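# Close a mailer box and send it down the line

## Task

A mailer box sits unclamped on the rollers at the red closing stop with a carton inside, front wall toward the arms, lid hinged at the back wall and standing open, both lid side flaps already folded inward. Shut it: each side flap ends inside its side wall, the lid lies flat on the walls, and the front flap is pushed inside the front wall until its tabs lock. The carton must finish lying flat on the box floor, and no other carton or bench item may be inside, on top of, or leaning against the box. Then get the box to the far end of the conveyor, resting against the red end stop.

## Robot and tools

Setup. Four identical i2rt Big YAM arms (arm1, arm2, arm3, arm4) line a conveyor. Each has six joints, a five-finger right hand and a wrist camera. Going toward +y of the scene frame the order is arm2, arm1, arm4, arm3. Boxes travel toward +y: first the filling stop (between arm2 and arm1), then the closing stop (between arm4 and arm3), then the end stop. All three stops are red. The green button near arm1 pushes a box from the filling stop, or one sitting slightly short of or anywhere between the stops, up to the closing stop. The green button near arm3 sends on a box sitting square against the closing stop to the conveyor end. A sensor on the post across the belt watches the top of a box at the closing stop; its yellow lamp turns off only when the lid is fully down and nothing else is in its beam, a handy check before pressing arm3's button.

Frame. One scene frame for everything: origin on the floor, +z up, metres. Arm feet (base_link), each facing its own +x: arm1 x=+0.022 y=+0.314 z=+0.956; arm2 x=-0.044 y=-0.275 z=+1.009; arm3 x=-0.069 y=+1.891 z=+1.021; arm4 x=+0.009 y=+1.250 z=+0.930 (all nearly unrotated). Reach is about 1.07 m from the joint1 axis.

Hand geometry. The hand point sits 0.045 m ahead of the palm; its +z runs along straight fingers, +y out of the palm, +x across the palm away from the thumb. A wrist bracket on the little-finger side juts out and can strike things. With joints 1, 5, 6 at 0 and the hand level pointing forward, the palm is down and the thumb on the left.

move. Arguments are arm1, arm2, arm3, arm4 (each optional, one object per arm) plus cameras. An arm you omit receives nothing new but may still be pushing toward older targets. Inside an arm's object:
- joints: absolute targets by name. joint1_rad -2.879 to 2.879 (base yaw, positive counter-clockwise from above); joint2_rad 0 to 3.141 (shoulder); joint3_rad 0 to 3.019 (elbow); joint4_rad -1.692 to 1.57 (hand pitch, positive lifts fingers); joint5_rad -1.57 to 1.57 (sideways, positive to arm's right); joint6_rad -2.094 to 2.094 (roll). Finger keys hand_little, hand_ring, hand_middle, hand_index, hand_thumb_bend: -1 closed to +1 open (straight); hand_thumb_turn: +1 beside palm, -1 in front of it. Settings hand_force_limit (-1 to 1, roughly 0 to 10 N at the fingertip, 15 N for thumb motors) and hand_speed (-0.96 to 1).
- target: one absolute hand pose, a list of 7 numbers [x, y, z, qw, qx, qy, qz], metres and unit quaternion in the scene frame, same form as the printed hand line. The hand travels a straight line to it from hand_target. When target is present, joints may only carry hand_ keys.
- speed: top path speed, m/s, 0.002 to 0.5, default 0.25; rotation capped at twice that in rad/s; only valid with target.
- min_time_s: 0.1 to 8 s, minimum duration for that arm's joint moves.
All motions start together; all hand paths finish together. Paths last 0.5 to 10 s; an action is at most 15 s. Paths do not avoid obstacles or other arms, and hands may lag, overshoot speed, or settle a centimetre or more off.

wait: seconds 0 to 10, optional cameras; nothing new is commanded. zoom_image: camera plus region [x0, y0, x1, y1] in pixels, at most 504 by 504, from that camera's latest image. show_instructions: shows reference pages. finished_scene: scene number; ends the scene irreversibly.

Cameras: arm1_cam_wrist, arm2_cam_wrist, arm3_cam_wrist, arm4_cam_wrist, cam_behind2, cam_end, cam_over2, cam_side2, cam_station2, cam_stop2, or "all". The pictures line lists them in image order; images may be slightly older than the state.

Reading results. The move line gives each moved arm as done or its worst status. joint_status and hand_status: off_target (resting away, maybe still pushing); time_out (joint keeps a nearby target and pushes; on_its_own lists these, and sending the current position relieves it); not_followed / joint command not followed / pose unreachable (a safety or reach check withheld targets). Arms in the as last shown line were not commanded. hand_stopped_by gives six words for little, ring, middle, index, thumb_bend, thumb_turn: moving, target, force, stalled, fault. <motor>_load_n is fingertip load in N, positive when pushed open; a grip that slipped reads near 0. Joint velocities within noise means the arm is still. Joint torques include gravity and have offsets.

Gripping. A finger motor moves only when its target changes by 0.002 or more. For a gentle hold close at hand_speed -0.94 or below; at -0.8 or faster loads can overshoot. To squeeze harder, raise hand_force_limit and send a more-closed target.

Avoid: robots pressing or striking each other (including one hand closing on another's fingers), hard pushes on fixed or heavy items, knocking the box, carton or anything off the work area or letting it drop, and excessive finger force. Arms keep pushing on contact, so long stretched or blocked poses heat motors; MOTOR HOT warns at 85 °C and at 100 °C the arm goes limp for 30 to 60 s (limit_stop_at_motor_heat; resend targets afterward). The box is loose, so press flaps and lid without shoving it off the stop. Objects may be nudged occasionally.

Each tool is called as name([rows], argument=value, ...), one row to a line, values as JSON.

Reference images:

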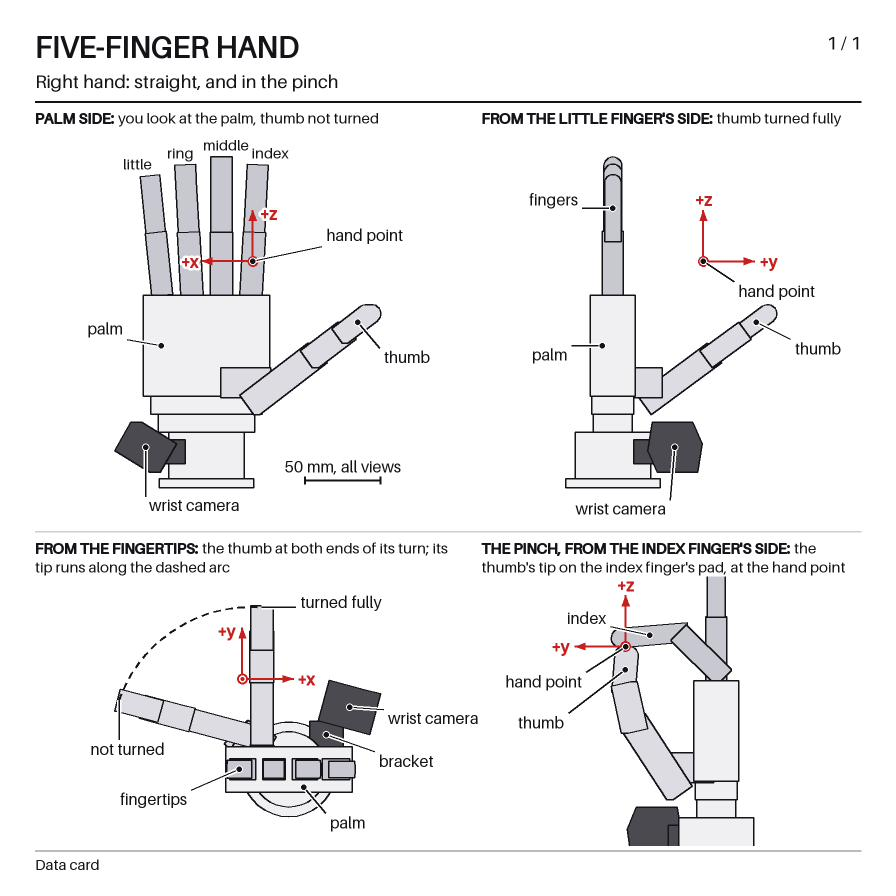

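## Session

move()

Scene clock: 0.00 s.
Joint torques (N m): no reading
Motor temperatures (°C): arm1=[33 33 31 31 32 28] | arm2=[33 28 30 30 31 30] | arm3=[33 33 30 30 28 32] | arm4=[34 31 34 33 32 30]
Heat: arm1: hottest joint1_rad 33 °C; arm2: hottest joint1_rad 33 °C; arm3: hottest joint1_rad 33 °C; arm4: hottest joint1_rad 34 °C.
Joint velocities: within noise
arm1.joint_positions: joint1_rad=-0.025 joint2_rad=+0.634 joint3_rad=+1.383 joint4_rad=-1.230 joint5_rad=-0.017 joint6_rad=-1.093 hand_little=+1.000 hand_ring=+1.000 hand_middle=+1.000 hand_index=+1.000 hand_thumb_turn=+1.000 hand_thumb_bend=+1.000 hand_force_limit=+0.000 hand_speed=-0.800
arm1.joint_status: not commanded
arm1.hand_stopped_by: target,target,target,target,target,target
arm1.little_load_n: 0.0
arm1.ring_load_n: 0.0
arm1.middle_load_n: 0.0
arm1.index_load_n: -0.5
arm1.thumb_bend_load_n: 0.0
arm1.thumb_turn_load_n: 0.0
arm1.hand: x=+0.2745 y=+0.2702 z=+1.4500 quat_wxyz=(-0.133, +0.832, -0.204, +0.498) (m; scene frame)
arm1.hand_target: x=+0.2735 y=+0.2701 z=+1.4635 quat_wxyz=(-0.136, +0.824, -0.202, +0.511) (m; scene frame)
arm1.hand_status: not commanded
arm2.joint_positions: joint1_rad=-0.037 joint2_rad=+0.598 joint3_rad=+1.420 joint4_rad=-1.348 joint5_rad=-0.058 joint6_rad=-1.134 hand_little=+1.000 hand_ring=+1.000 hand_middle=+1.000 hand_index=+1.000 hand_thumb_turn=+1.000 hand_thumb_bend=+1.000 hand_force_limit=+0.000 hand_speed=-0.800
arm2.joint_status: not commanded
arm2.hand_stopped_by: target,target,target,target,target,target
arm2.little_load_n: 0.0
arm2.ring_load_n: 0.0
arm2.middle_load_n: 0.0
arm2.index_load_n: 0.0
arm2.thumb_bend_load_n: 0.5
arm2.thumb_turn_load_n: 0.0
arm2.hand: x=+0.1645 y=-0.3360 z=+1.5061 quat_wxyz=(-0.099, +0.835, -0.233, +0.488) (m; scene frame)
arm2.hand_target: x=+0.1632 y=-0.3358 z=+1.5160 quat_wxyz=(-0.101, +0.830, -0.231, +0.498) (m; scene frame)
arm2.hand_status: not commanded
arm3.joint_positions: joint1_rad=+0.017 joint2_rad=+0.622 joint3_rad=+1.443 joint4_rad=-1.137 joint5_rad=-0.063 joint6_rad=-1.185 hand_little=+1.000 hand_ring=+1.000 hand_middle=+1.000 hand_index=+1.000 hand_thumb_turn=+1.000 hand_thumb_bend=+1.000 hand_force_limit=+0.000 hand_speed=-0.800
arm3.joint_status: not commanded
arm3.hand_stopped_by: target,target,target,target,target,target
arm3.little_load_n: 0.0
arm3.ring_load_n: 0.0
arm3.middle_load_n: 0.5
arm3.index_load_n: 0.0
arm3.thumb_bend_load_n: 0.0
arm3.thumb_turn_load_n: 0.0
arm3.hand: x=+0.1817 y=+1.8479 z=+1.5751 quat_wxyz=(-0.128, +0.793, -0.152, +0.575) (m; scene frame)
arm3.hand_target: x=+0.1796 y=+1.8480 z=+1.5889 quat_wxyz=(-0.130, +0.784, -0.150, +0.588) (m; scene frame)
arm3.hand_status: not commanded
arm4.joint_positions: joint1_rad=-0.175 joint2_rad=+0.581 joint3_rad=+1.365 joint4_rad=-1.381 joint5_rad=+0.101 joint6_rad=-1.165 hand_little=+1.000 hand_ring=+1.000 hand_middle=+1.000 hand_index=+1.000 hand_thumb_turn=+1.000 hand_thumb_bend=+1.000 hand_force_limit=+0.000 hand_speed=-0.800
arm4.joint_status: not commanded
arm4.hand_stopped_by: target,target,target,target,target,target
arm4.little_load_n: 0.0
arm4.ring_load_n: 0.0
arm4.middle_load_n: 0.0
arm4.index_load_n: 0.0
arm4.thumb_bend_load_n: 0.0
arm4.thumb_turn_load_n: 0.0
arm4.hand: x=+0.2086 y=+1.1721 z=+1.4024 quat_wxyz=(-0.035, +0.854, -0.231, +0.464) (m; scene frame)
arm4.hand_target: x=+0.2070 y=+1.1722 z=+1.4109 quat_wxyz=(-0.037, +0.849, -0.230, +0.473) (m; scene frame)
arm4.hand_status: not commanded
pictures: arm1_cam_wrist, arm2_cam_wrist, arm3_cam_wrist, arm4_cam_wrist, cam_behind2, cam_end, cam_over2, cam_side2, cam_station2, cam_stop2

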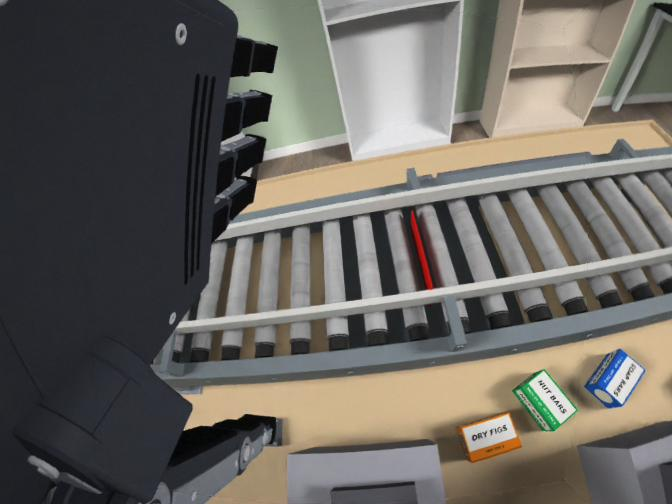

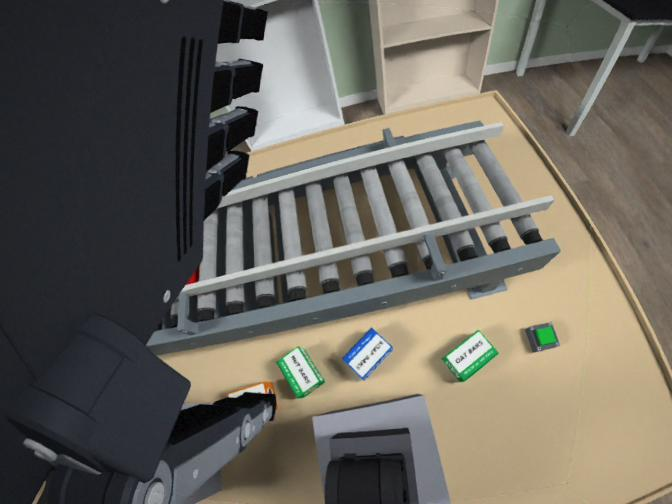

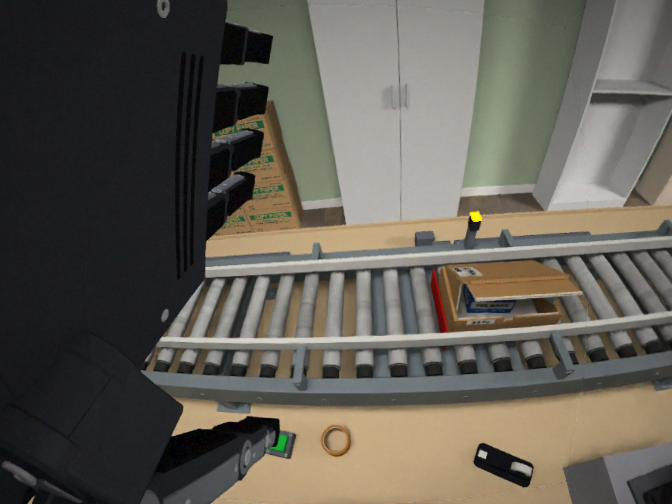

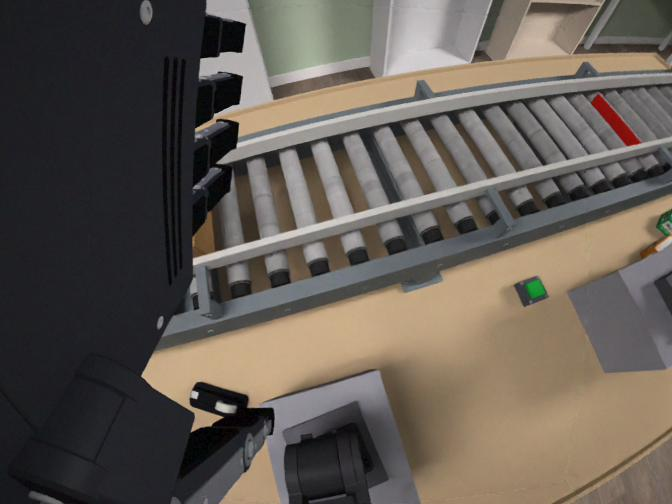

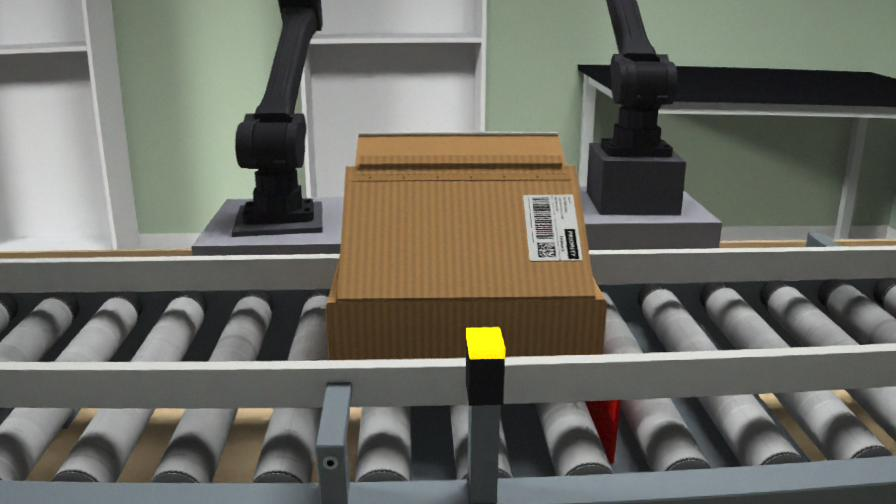

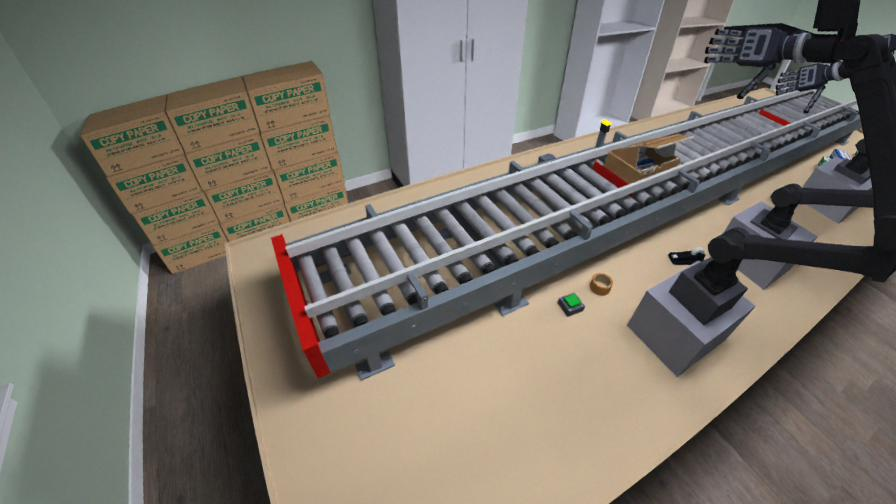

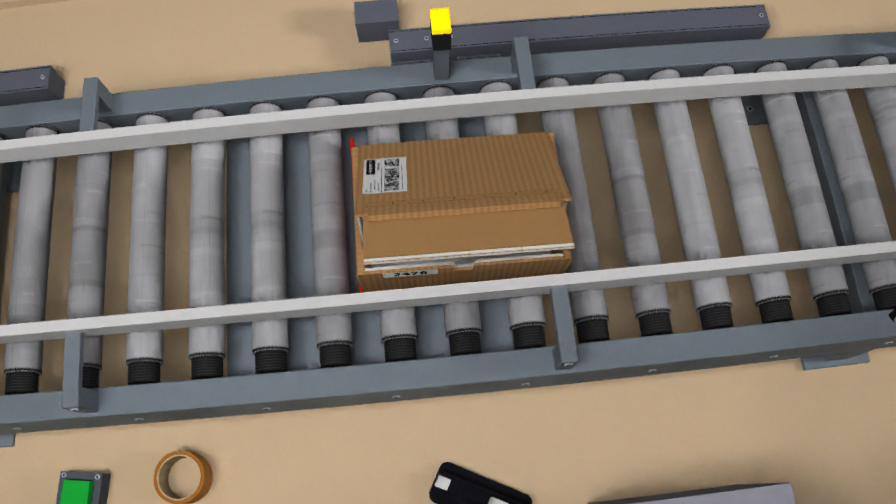

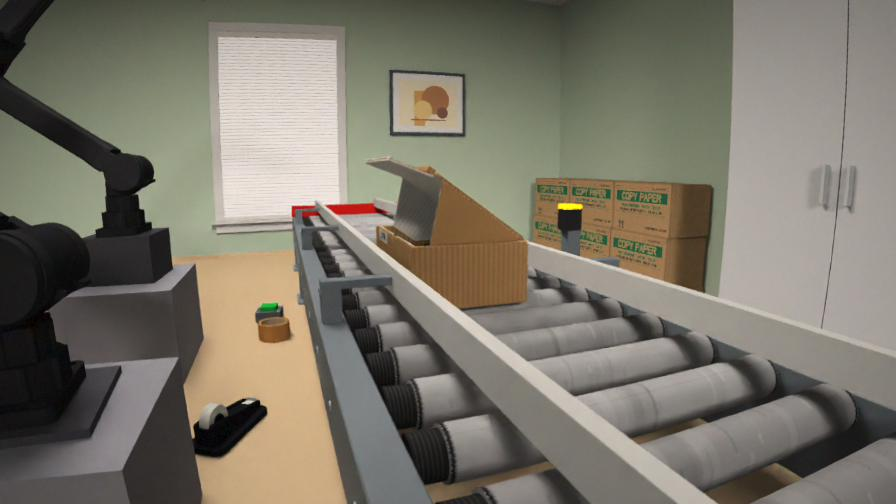

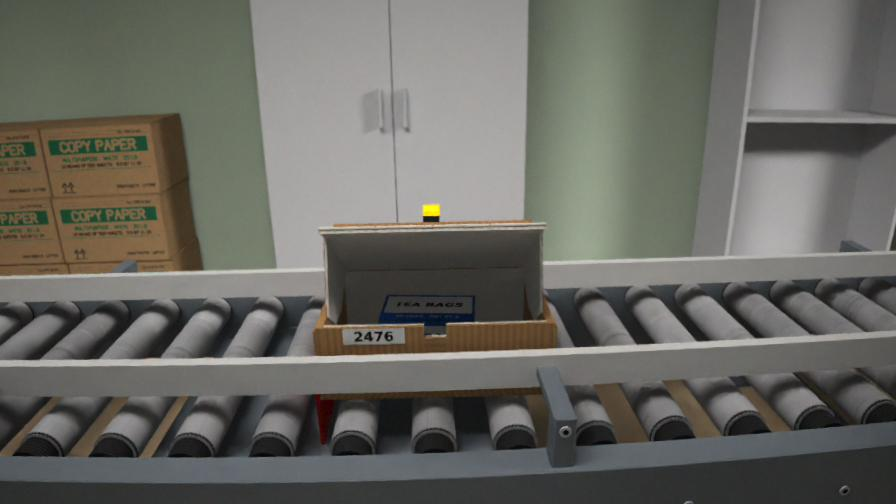

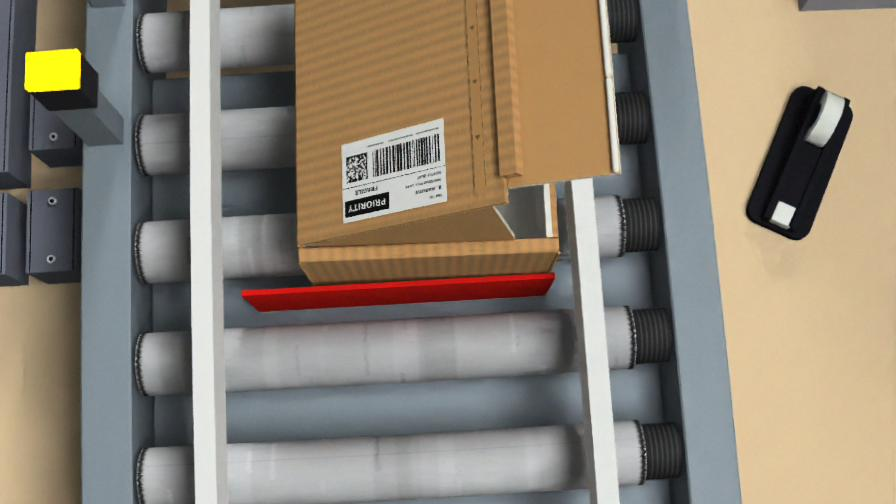

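zoom_image(camera="cam_station2", region=[280, 180, 600, 460])

zoom_image(camera="cam_side2", region=[300, 120, 620, 340])

zoom_image(camera="cam_over2", region=[320, 90, 640, 330])

zoom_image(camera="cam_stop2", region=[250, 0, 700, 320])

zoom_image(camera="arm3_cam_wrist", region=[400, 200, 640, 380])

Scaled by 1.575 from the camera's 896x504 image, which has a finer 1280x720 frame.

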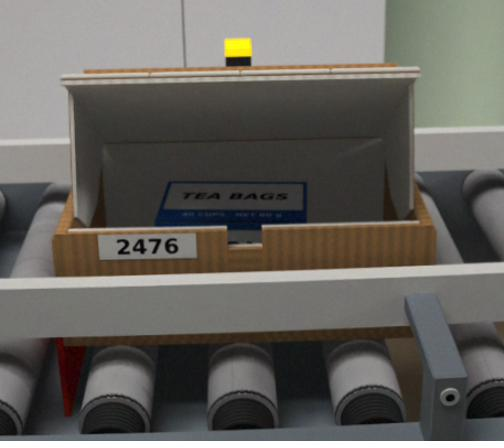

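Scaled by 1.575 from the camera's 896x504 image, which has a finer 1280x720 frame.

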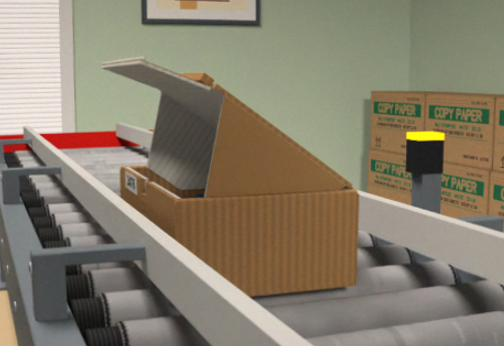

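Scaled by 1.575 from the camera's 896x504 image, which has a finer 1280x720 frame.

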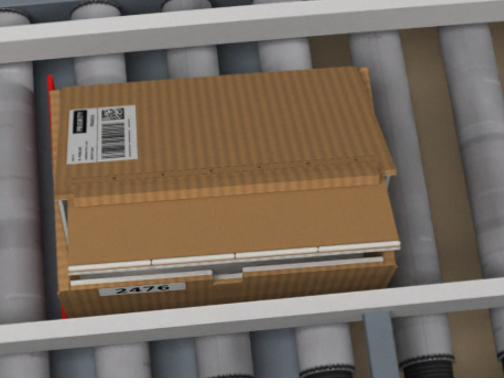

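Scaled by 1.120 from the camera's 896x504 image, which has a finer 1280x720 frame.

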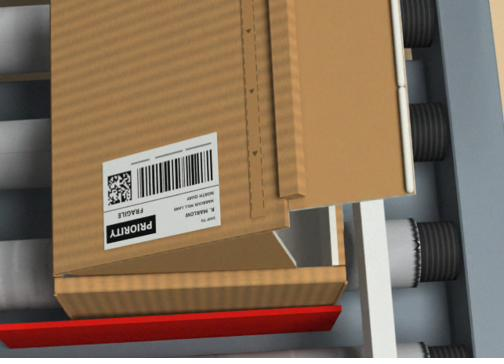

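Scaled by 2.100 from the camera's 672x504 image, which has a finer 960x720 frame.

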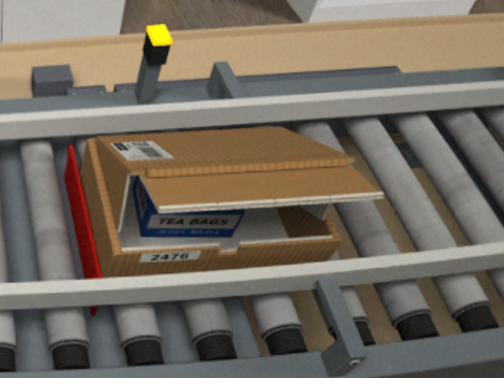

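move(arm3={"joints": {"joint1_rad": -0.45, "hand_speed": 0.0}}, arm4={"joints": {"joint1_rad": 0.35, "hand_speed": 0.0}}, cameras=["arm3_cam_wrist", "arm4_cam_wrist", "cam_station2"])

Scene clock: 43.30 s.
Joint torques (N m): arm1=[1.55 3.78 10.7 2 0.24 0.01] | arm2=[-0.44 1.44 7.41 1.95 -0.03 0.11] | arm3=[-0.73 3.37 8.13 2.44 0.02 -0.02] | arm4=[1.49 3.96 10.71 2.25 0 0.05]
Motor temperatures (°C): arm1=[33 33 35 31 32 28] | arm2=[32 28 35 30 31 30] | arm3=[32 33 34 30 28 32] | arm4=[33 31 38 33 31 29]
Heat: arm1: hottest joint3_rad 35 °C; arm2: hottest joint3_rad 35 °C; arm3: hottest joint3_rad 34 °C; arm4: hottest joint3_rad 38 °C.
move: arm3 done; arm4 done
Joint velocities: within noise
arm1, arm2: as last shown
arm1.index_load_n: 0.0
arm2.thumb_bend_load_n: 0.0
arm2.thumb_turn_load_n: 0.5
arm3.joint_positions: joint1_rad=-0.445 joint2_rad=+0.622 joint3_rad=+1.443 joint4_rad=-1.137 joint5_rad=-0.062 joint6_rad=-1.185 hand_little=+1.000 hand_ring=+1.000 hand_middle=+1.000 hand_index=+1.000 hand_thumb_turn=+1.000 hand_thumb_bend=+1.000 hand_force_limit=+0.000 hand_speed=+0.000
arm3.joint_status: all done
arm3.hand_stopped_by: target,target,target,target,target,target
arm3.little_load_n: 0.0
arm3.ring_load_n: 0.0
arm3.middle_load_n: 0.0
arm3.index_load_n: 0.0
arm3.thumb_bend_load_n: 0.0
arm3.thumb_turn_load_n: 0.0
arm3.hand: x=+0.1363 y=+1.7389 z=+1.5746 quat_wxyz=(+0.007, +0.737, -0.331, +0.589) (m; scene frame)
arm3.hand_target: x=+0.1338 y=+1.7390 z=+1.5884 quat_wxyz=(+0.009, +0.729, -0.328, +0.601) (m; scene frame)
arm3.hand_status: not commanded
arm4.joint_positions: joint1_rad=+0.339 joint2_rad=+0.581 joint3_rad=+1.365 joint4_rad=-1.381 joint5_rad=+0.101 joint6_rad=-1.165 hand_little=+1.000 hand_ring=+1.000 hand_middle=+1.000 hand_index=+1.000 hand_thumb_turn=+1.000 hand_thumb_bend=+1.000 hand_force_limit=+0.000 hand_speed=+0.000
arm4.joint_status: all done
arm4.hand_stopped_by: target,target,target,target,target,target
arm4.little_load_n: 0.0
arm4.ring_load_n: 0.0
arm4.middle_load_n: 0.5
arm4.index_load_n: 0.0
arm4.thumb_bend_load_n: 0.0
arm4.thumb_turn_load_n: 0.5
arm4.hand: x=+0.2208 y=+1.2785 z=+1.4026 quat_wxyz=(-0.153, +0.885, -0.007, +0.440) (m; scene frame)
arm4.hand_target: x=+0.2190 y=+1.2802 z=+1.4111 quat_wxyz=(-0.160, +0.880, -0.002, +0.448) (m; scene frame)
arm4.hand_status: not commanded
pictures: arm3_cam_wrist, arm4_cam_wrist, cam_station2

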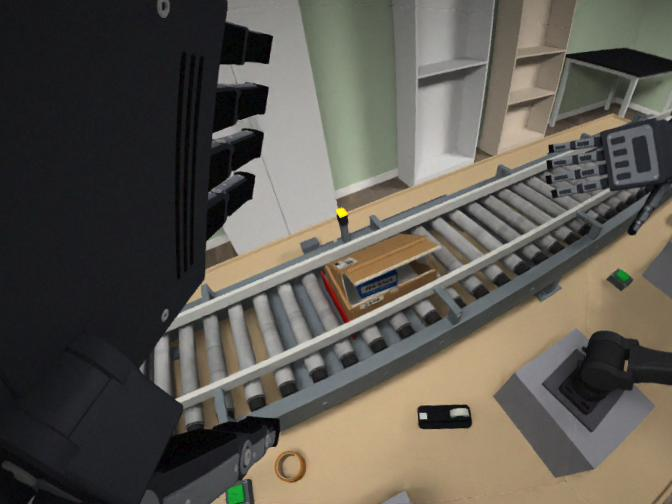

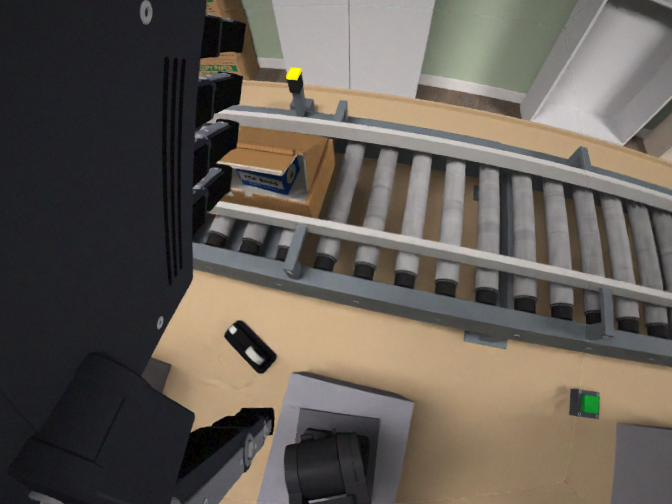

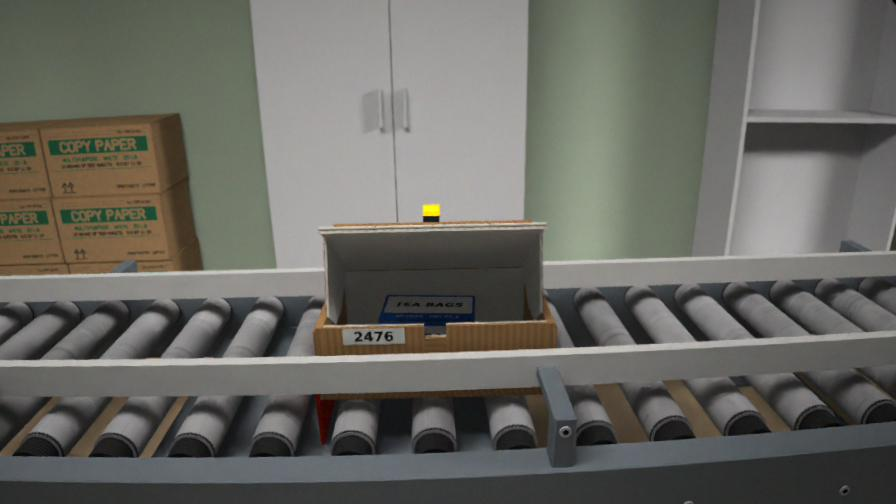

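zoom_image(camera="arm4_cam_wrist", region=[180, 90, 380, 290])

zoom_image(camera="arm3_cam_wrist", region=[300, 200, 480, 360])

Scaled by 2.520 from the camera's 672x504 image, which has a finer 960x720 frame.

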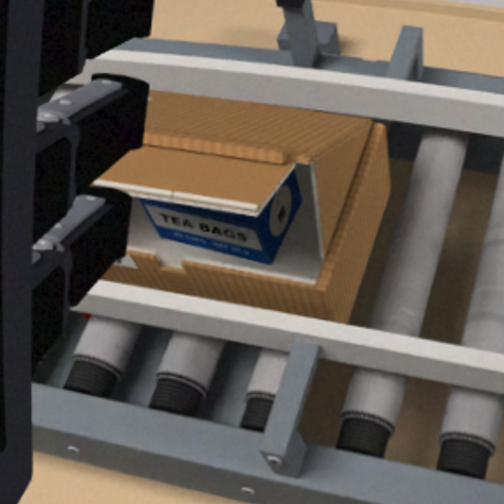

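Scaled by 2.800 from the camera's 672x504 image, which has a finer 960x720 frame.

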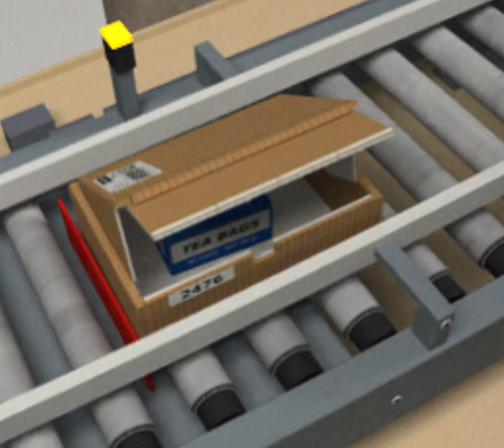

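move(arm3={"joints": {"joint1_rad": -0.10, "joint4_rad": -0.82, "joint5_rad": 1.35, "joint6_rad": 0.6}, "min_time_s": 2}, cameras=["arm3_cam_wrist", "cam_station2", "arm4_cam_wrist"])

Scene clock: 212.73 s.
Joint torques (N m): arm1=[1.55 3.84 10.7 2 0.25 0.01] | arm2=[-0.38 1.32 7.41 1.84 -0.01 0.09] | arm3=[0.15 4.07 7.64 2.35 0.12 0.18] | arm4=[1.55 3.96 10.7 2.25 0 0.06]
Motor temperatures (°C): arm1=[33 32 39 31 31 28] | arm2=[32 28 39 30 30 30] | arm3=[32 33 38 30 28 31] | arm4=[33 31 42 33 31 29]
Heat: arm1: hottest joint3_rad 39 °C; arm2: hottest joint3_rad 39 °C; arm3: hottest joint3_rad 38 °C; arm4: hottest joint3_rad 42 °C.
move: arm3 done
Joint velocities: within noise
arm1, arm2, arm4: as last shown
arm1.index_load_n: 0.5
arm2.thumb_turn_load_n: 0.0
arm3.joint_positions: joint1_rad=-0.108 joint2_rad=+0.622 joint3_rad=+1.443 joint4_rad=-0.840 joint5_rad=+1.348 joint6_rad=+0.586 hand_little=+1.000 hand_ring=+1.000 hand_middle=+1.000 hand_index=+1.000 hand_thumb_turn=+1.000 hand_thumb_bend=+1.000 hand_force_limit=+0.000 hand_speed=+0.000
arm3.joint_status: all done
arm3.hand_stopped_by: target,target,target,target,target,target
arm3.little_load_n: -0.5
arm3.ring_load_n: 0.0
arm3.middle_load_n: 0.0
arm3.index_load_n: 0.0
arm3.thumb_bend_load_n: -0.5
arm3.thumb_turn_load_n: 0.0
arm3.hand: x=+0.0840 y=+1.6847 z=+1.6705 quat_wxyz=(-0.220, -0.180, -0.686, +0.670) (m; scene frame)
arm3.hand_target: x=+0.0811 y=+1.6865 z=+1.6852 quat_wxyz=(-0.241, -0.196, -0.678, +0.666) (m; scene frame)
arm3.hand_status: not commanded
arm4.middle_load_n: 0.0
arm4.thumb_turn_load_n: 0.0
pictures: arm3_cam_wrist, arm4_cam_wrist, cam_station2

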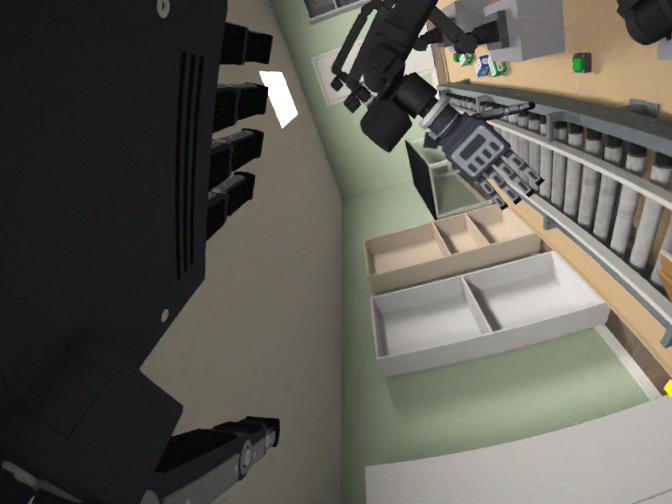

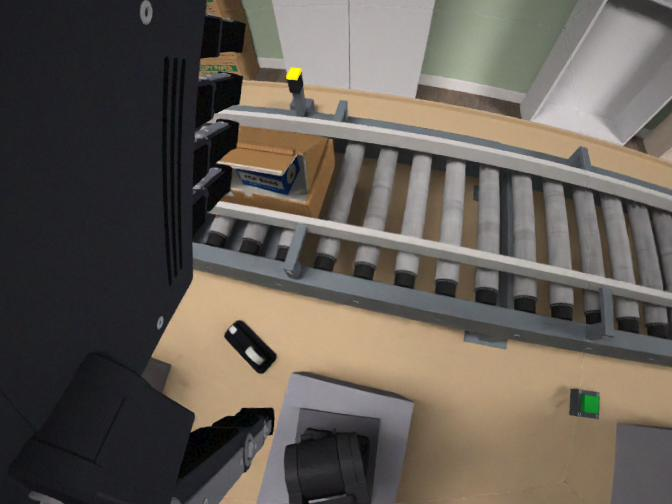

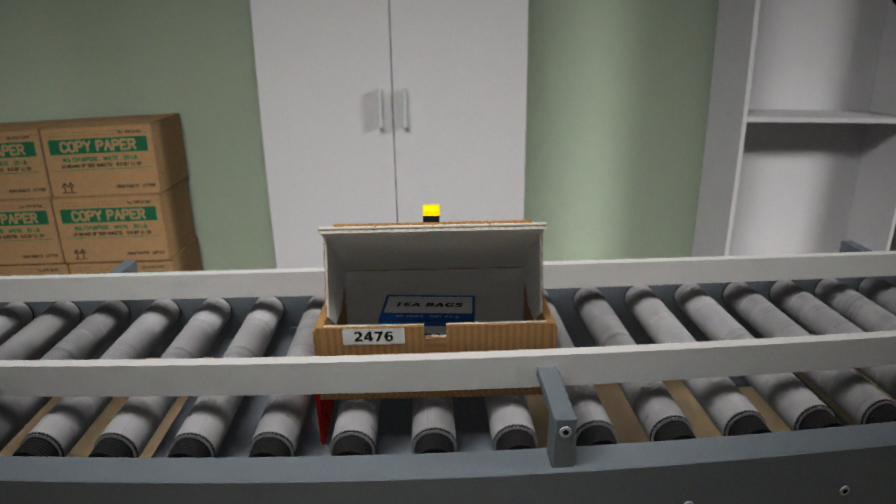

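move(arm3={"target": [0.37, 1.58, 1.32, 0.3244, 0.3244, 0.6283, -0.6283], "speed": 0.3}, cameras=["arm3_cam_wrist", "cam_station2", "cam_side2", "cam_over2", "cam_behind2"])

Scene clock: 254.43 s.
Joint torques (N m): arm1=[1.49 3.84 10.7 2 0.24 0.01] | arm2=[-0.03 1.61 7.32 1.74 -0.01 0.05] | arm3=[-0.97 -8.7 7.99 2.44 0.13 -0.09] | arm4=[1.49 3.96 10.71 2.25 0 0.06]
Motor temperatures (°C): arm1=[33 32 40 31 31 28] | arm2=[32 28 39 30 30 30] | arm3=[32 33 38 30 28 31] | arm4=[33 31 42 33 31 29]
Heat: arm1: hottest joint3_rad 40 °C; arm2: hottest joint3_rad 39 °C; arm3: hottest joint3_rad 38 °C; arm4: hottest joint3_rad 42 °C.
move: arm3 off_target
Joint velocities: within noise
arm1, arm2, arm4: as last shown
arm1.index_load_n: 0.0
arm2.little_load_n: -0.5
arm3.joint_positions: joint1_rad=-0.237 joint2_rad=+1.341 joint3_rad=+0.742 joint4_rad=+0.560 joint5_rad=+1.270 joint6_rad=+0.955 hand_little=+1.000 hand_ring=+1.000 hand_middle=+1.000 hand_index=+1.000 hand_thumb_turn=+1.000 hand_thumb_bend=+1.000 hand_force_limit=+0.000 hand_speed=+0.000
arm3.joint_status: not commanded
arm3.hand_stopped_by: target,target,target,target,target,target
arm3.little_load_n: 0.0
arm3.ring_load_n: 0.0
arm3.middle_load_n: 0.0
arm3.index_load_n: 0.0
arm3.thumb_bend_load_n: 0.0
arm3.thumb_turn_load_n: -0.5
arm3.hand: x=+0.3725 y=+1.5842 z=+1.3043 quat_wxyz=(-0.316, -0.314, -0.639, +0.627) (m; scene frame)
arm3.hand_target: x=+0.3698 y=+1.5802 z=+1.3200 quat_wxyz=(-0.324, -0.325, -0.628, +0.628) (m; scene frame)
arm3.hand_status: off_target (0.016 m and 2.0 deg from the pose sent, 0.464 m and 22.1 deg at the start)
pictures: arm3_cam_wrist, cam_behind2, cam_over2, cam_side2, cam_station2

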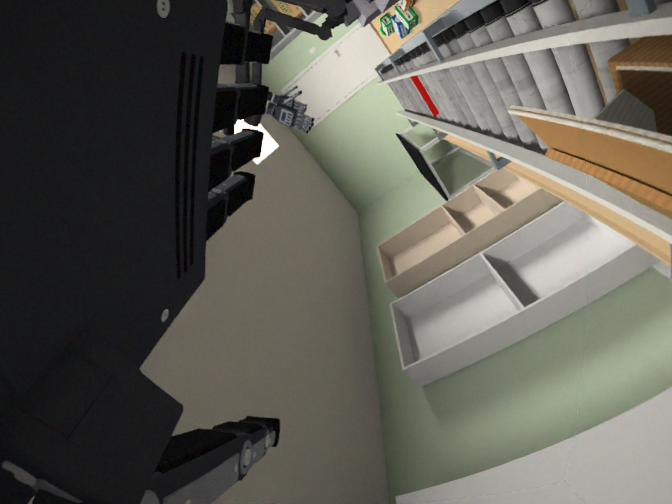

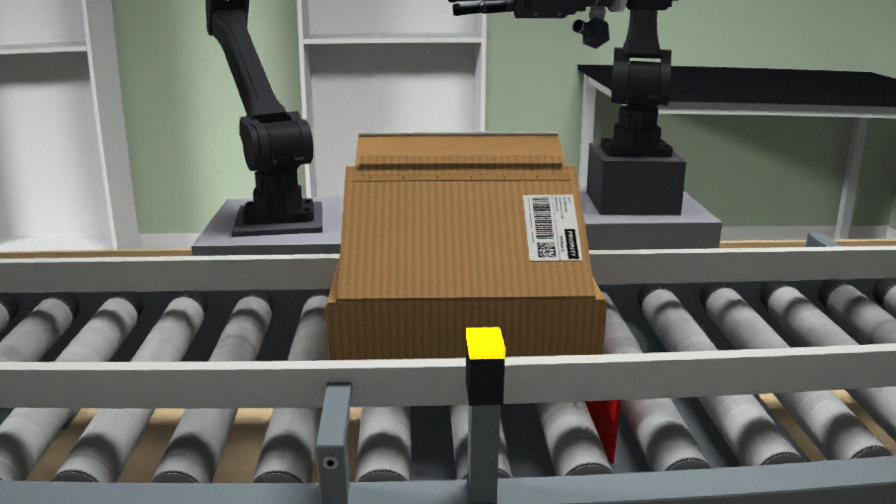

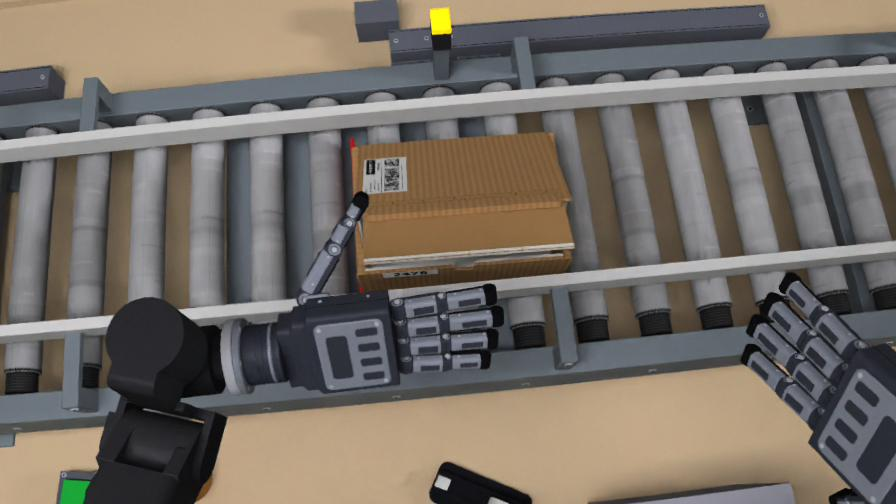

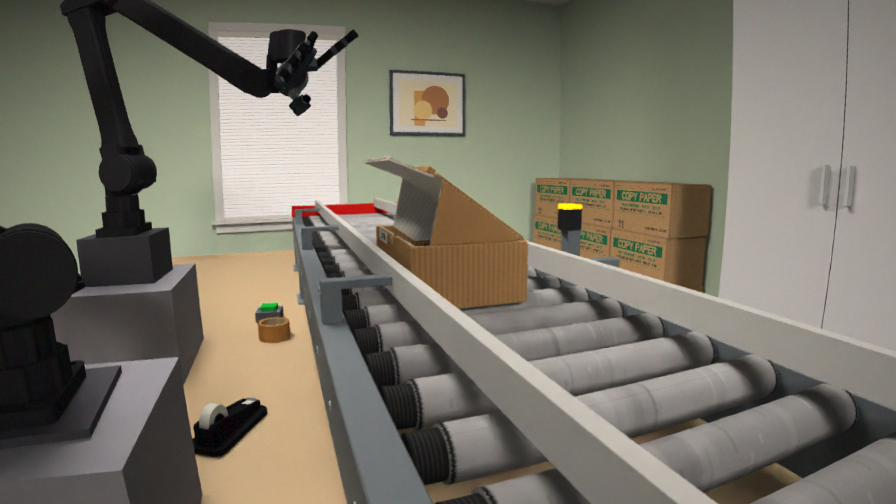

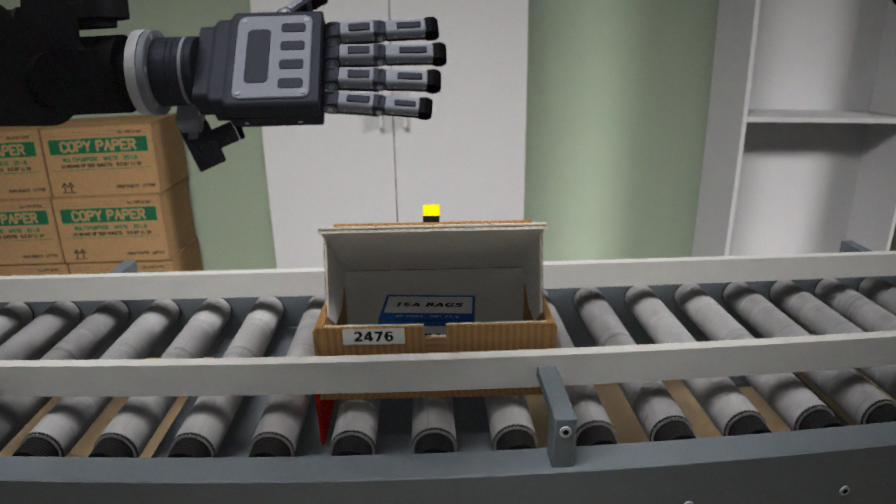

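move(arm3={"target": [0.415, 1.572, 1.225, 0.3246, 0.3246, 0.6282, -0.6282], "speed": 0.15}, cameras=["cam_station2", "cam_side2", "cam_over2", "arm3_cam_wrist"])

zoom_image(camera="cam_side2", region=[240, 60, 560, 320])

Scene clock: 295.70 s.
Joint torques (N m): arm1=[1.55 3.84 10.7 1.99 0.24 0.01] | arm2=[-0.32 0.79 7.42 1.94 -0.08 0.08] | arm3=[-0.09 -10.17 7.75 2.44 0.16 -0.09] | arm4=[1.49 3.96 10.71 2.26 0 0.06]
Motor temperatures (°C): arm1=[33 32 40 31 31 28] | arm2=[32 28 39 30 30 30] | arm3=[32 34 39 30 28 31] | arm4=[33 31 42 33 31 29]
Heat: arm1: hottest joint3_rad 40 °C; arm2: hottest joint3_rad 39 °C; arm3: hottest joint3_rad 39 °C; arm4: hottest joint3_rad 42 °C.
move: arm3 off_target
Joint velocities: within noise
arm1, arm2, arm4: as last shown
arm2.little_load_n: 0.0
arm3.joint_positions: joint1_rad=-0.237 joint2_rad=+1.639 joint3_rad=+0.742 joint4_rad=+0.854 joint5_rad=+1.281 joint6_rad=+0.955 hand_little=+1.000 hand_ring=+1.000 hand_middle=+1.000 hand_index=+1.000 hand_thumb_turn=+1.000 hand_thumb_bend=+1.000 hand_force_limit=+0.000 hand_speed=+0.000
arm3.joint_status: not commanded
arm3.hand_stopped_by: target,target,target,target,target,target
arm3.little_load_n: 0.0
arm3.ring_load_n: 0.0
arm3.middle_load_n: 0.0
arm3.index_load_n: 0.0
arm3.thumb_bend_load_n: 0.0
arm3.thumb_turn_load_n: 0.0
arm3.hand: x=+0.4057 y=+1.5732 z=+1.2099 quat_wxyz=(-0.311, -0.317, -0.638, +0.629) (m; scene frame)
arm3.hand_target: x=+0.4146 y=+1.5723 z=+1.2251 quat_wxyz=(-0.325, -0.325, -0.628, +0.628) (m; scene frame)
arm3.hand_status: off_target (0.018 m and 2.1 deg from the pose sent, 0.091 m and 2.0 deg at the start)
pictures: arm3_cam_wrist, cam_over2, cam_side2, cam_station2

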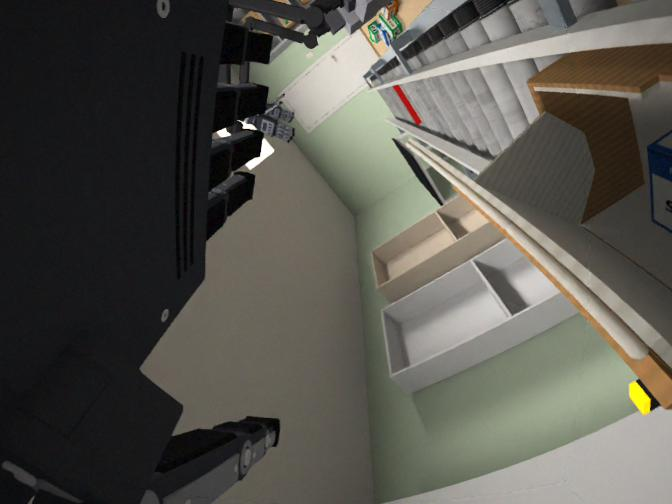

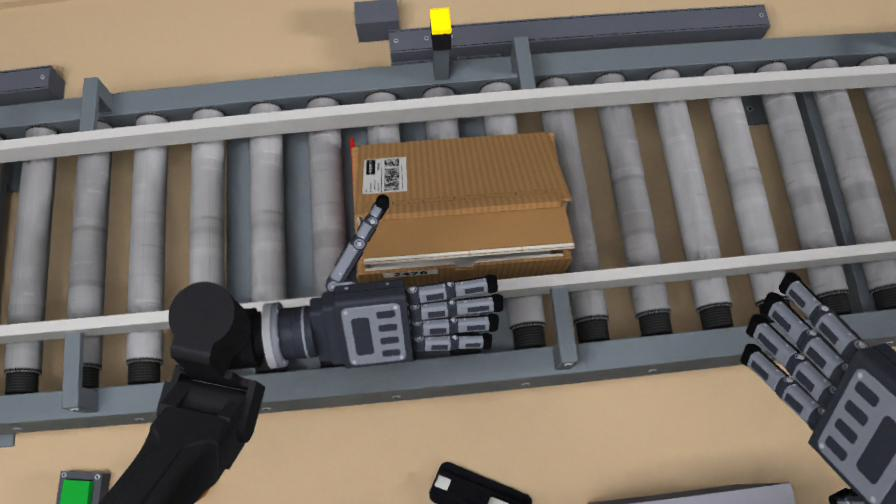

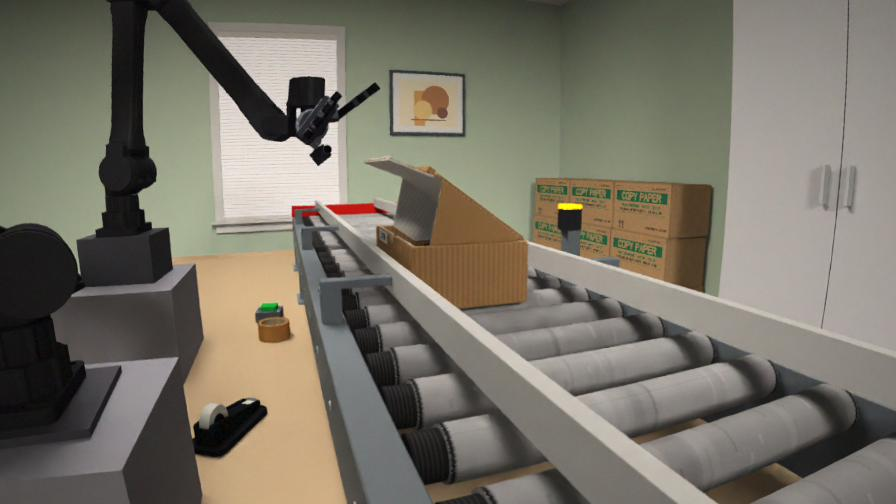

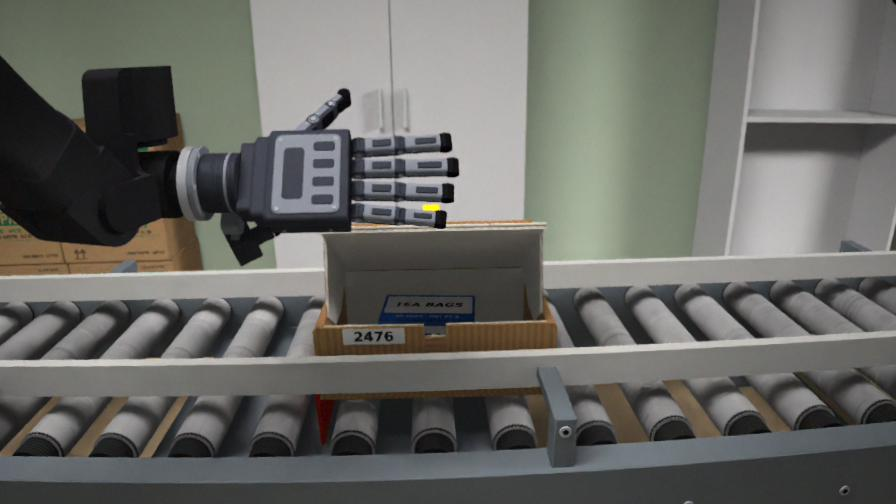

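Scaled by 1.575 from the camera's 896x504 image, which has a finer 1280x720 frame.

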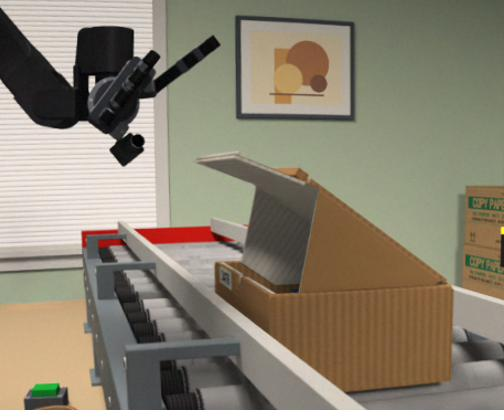

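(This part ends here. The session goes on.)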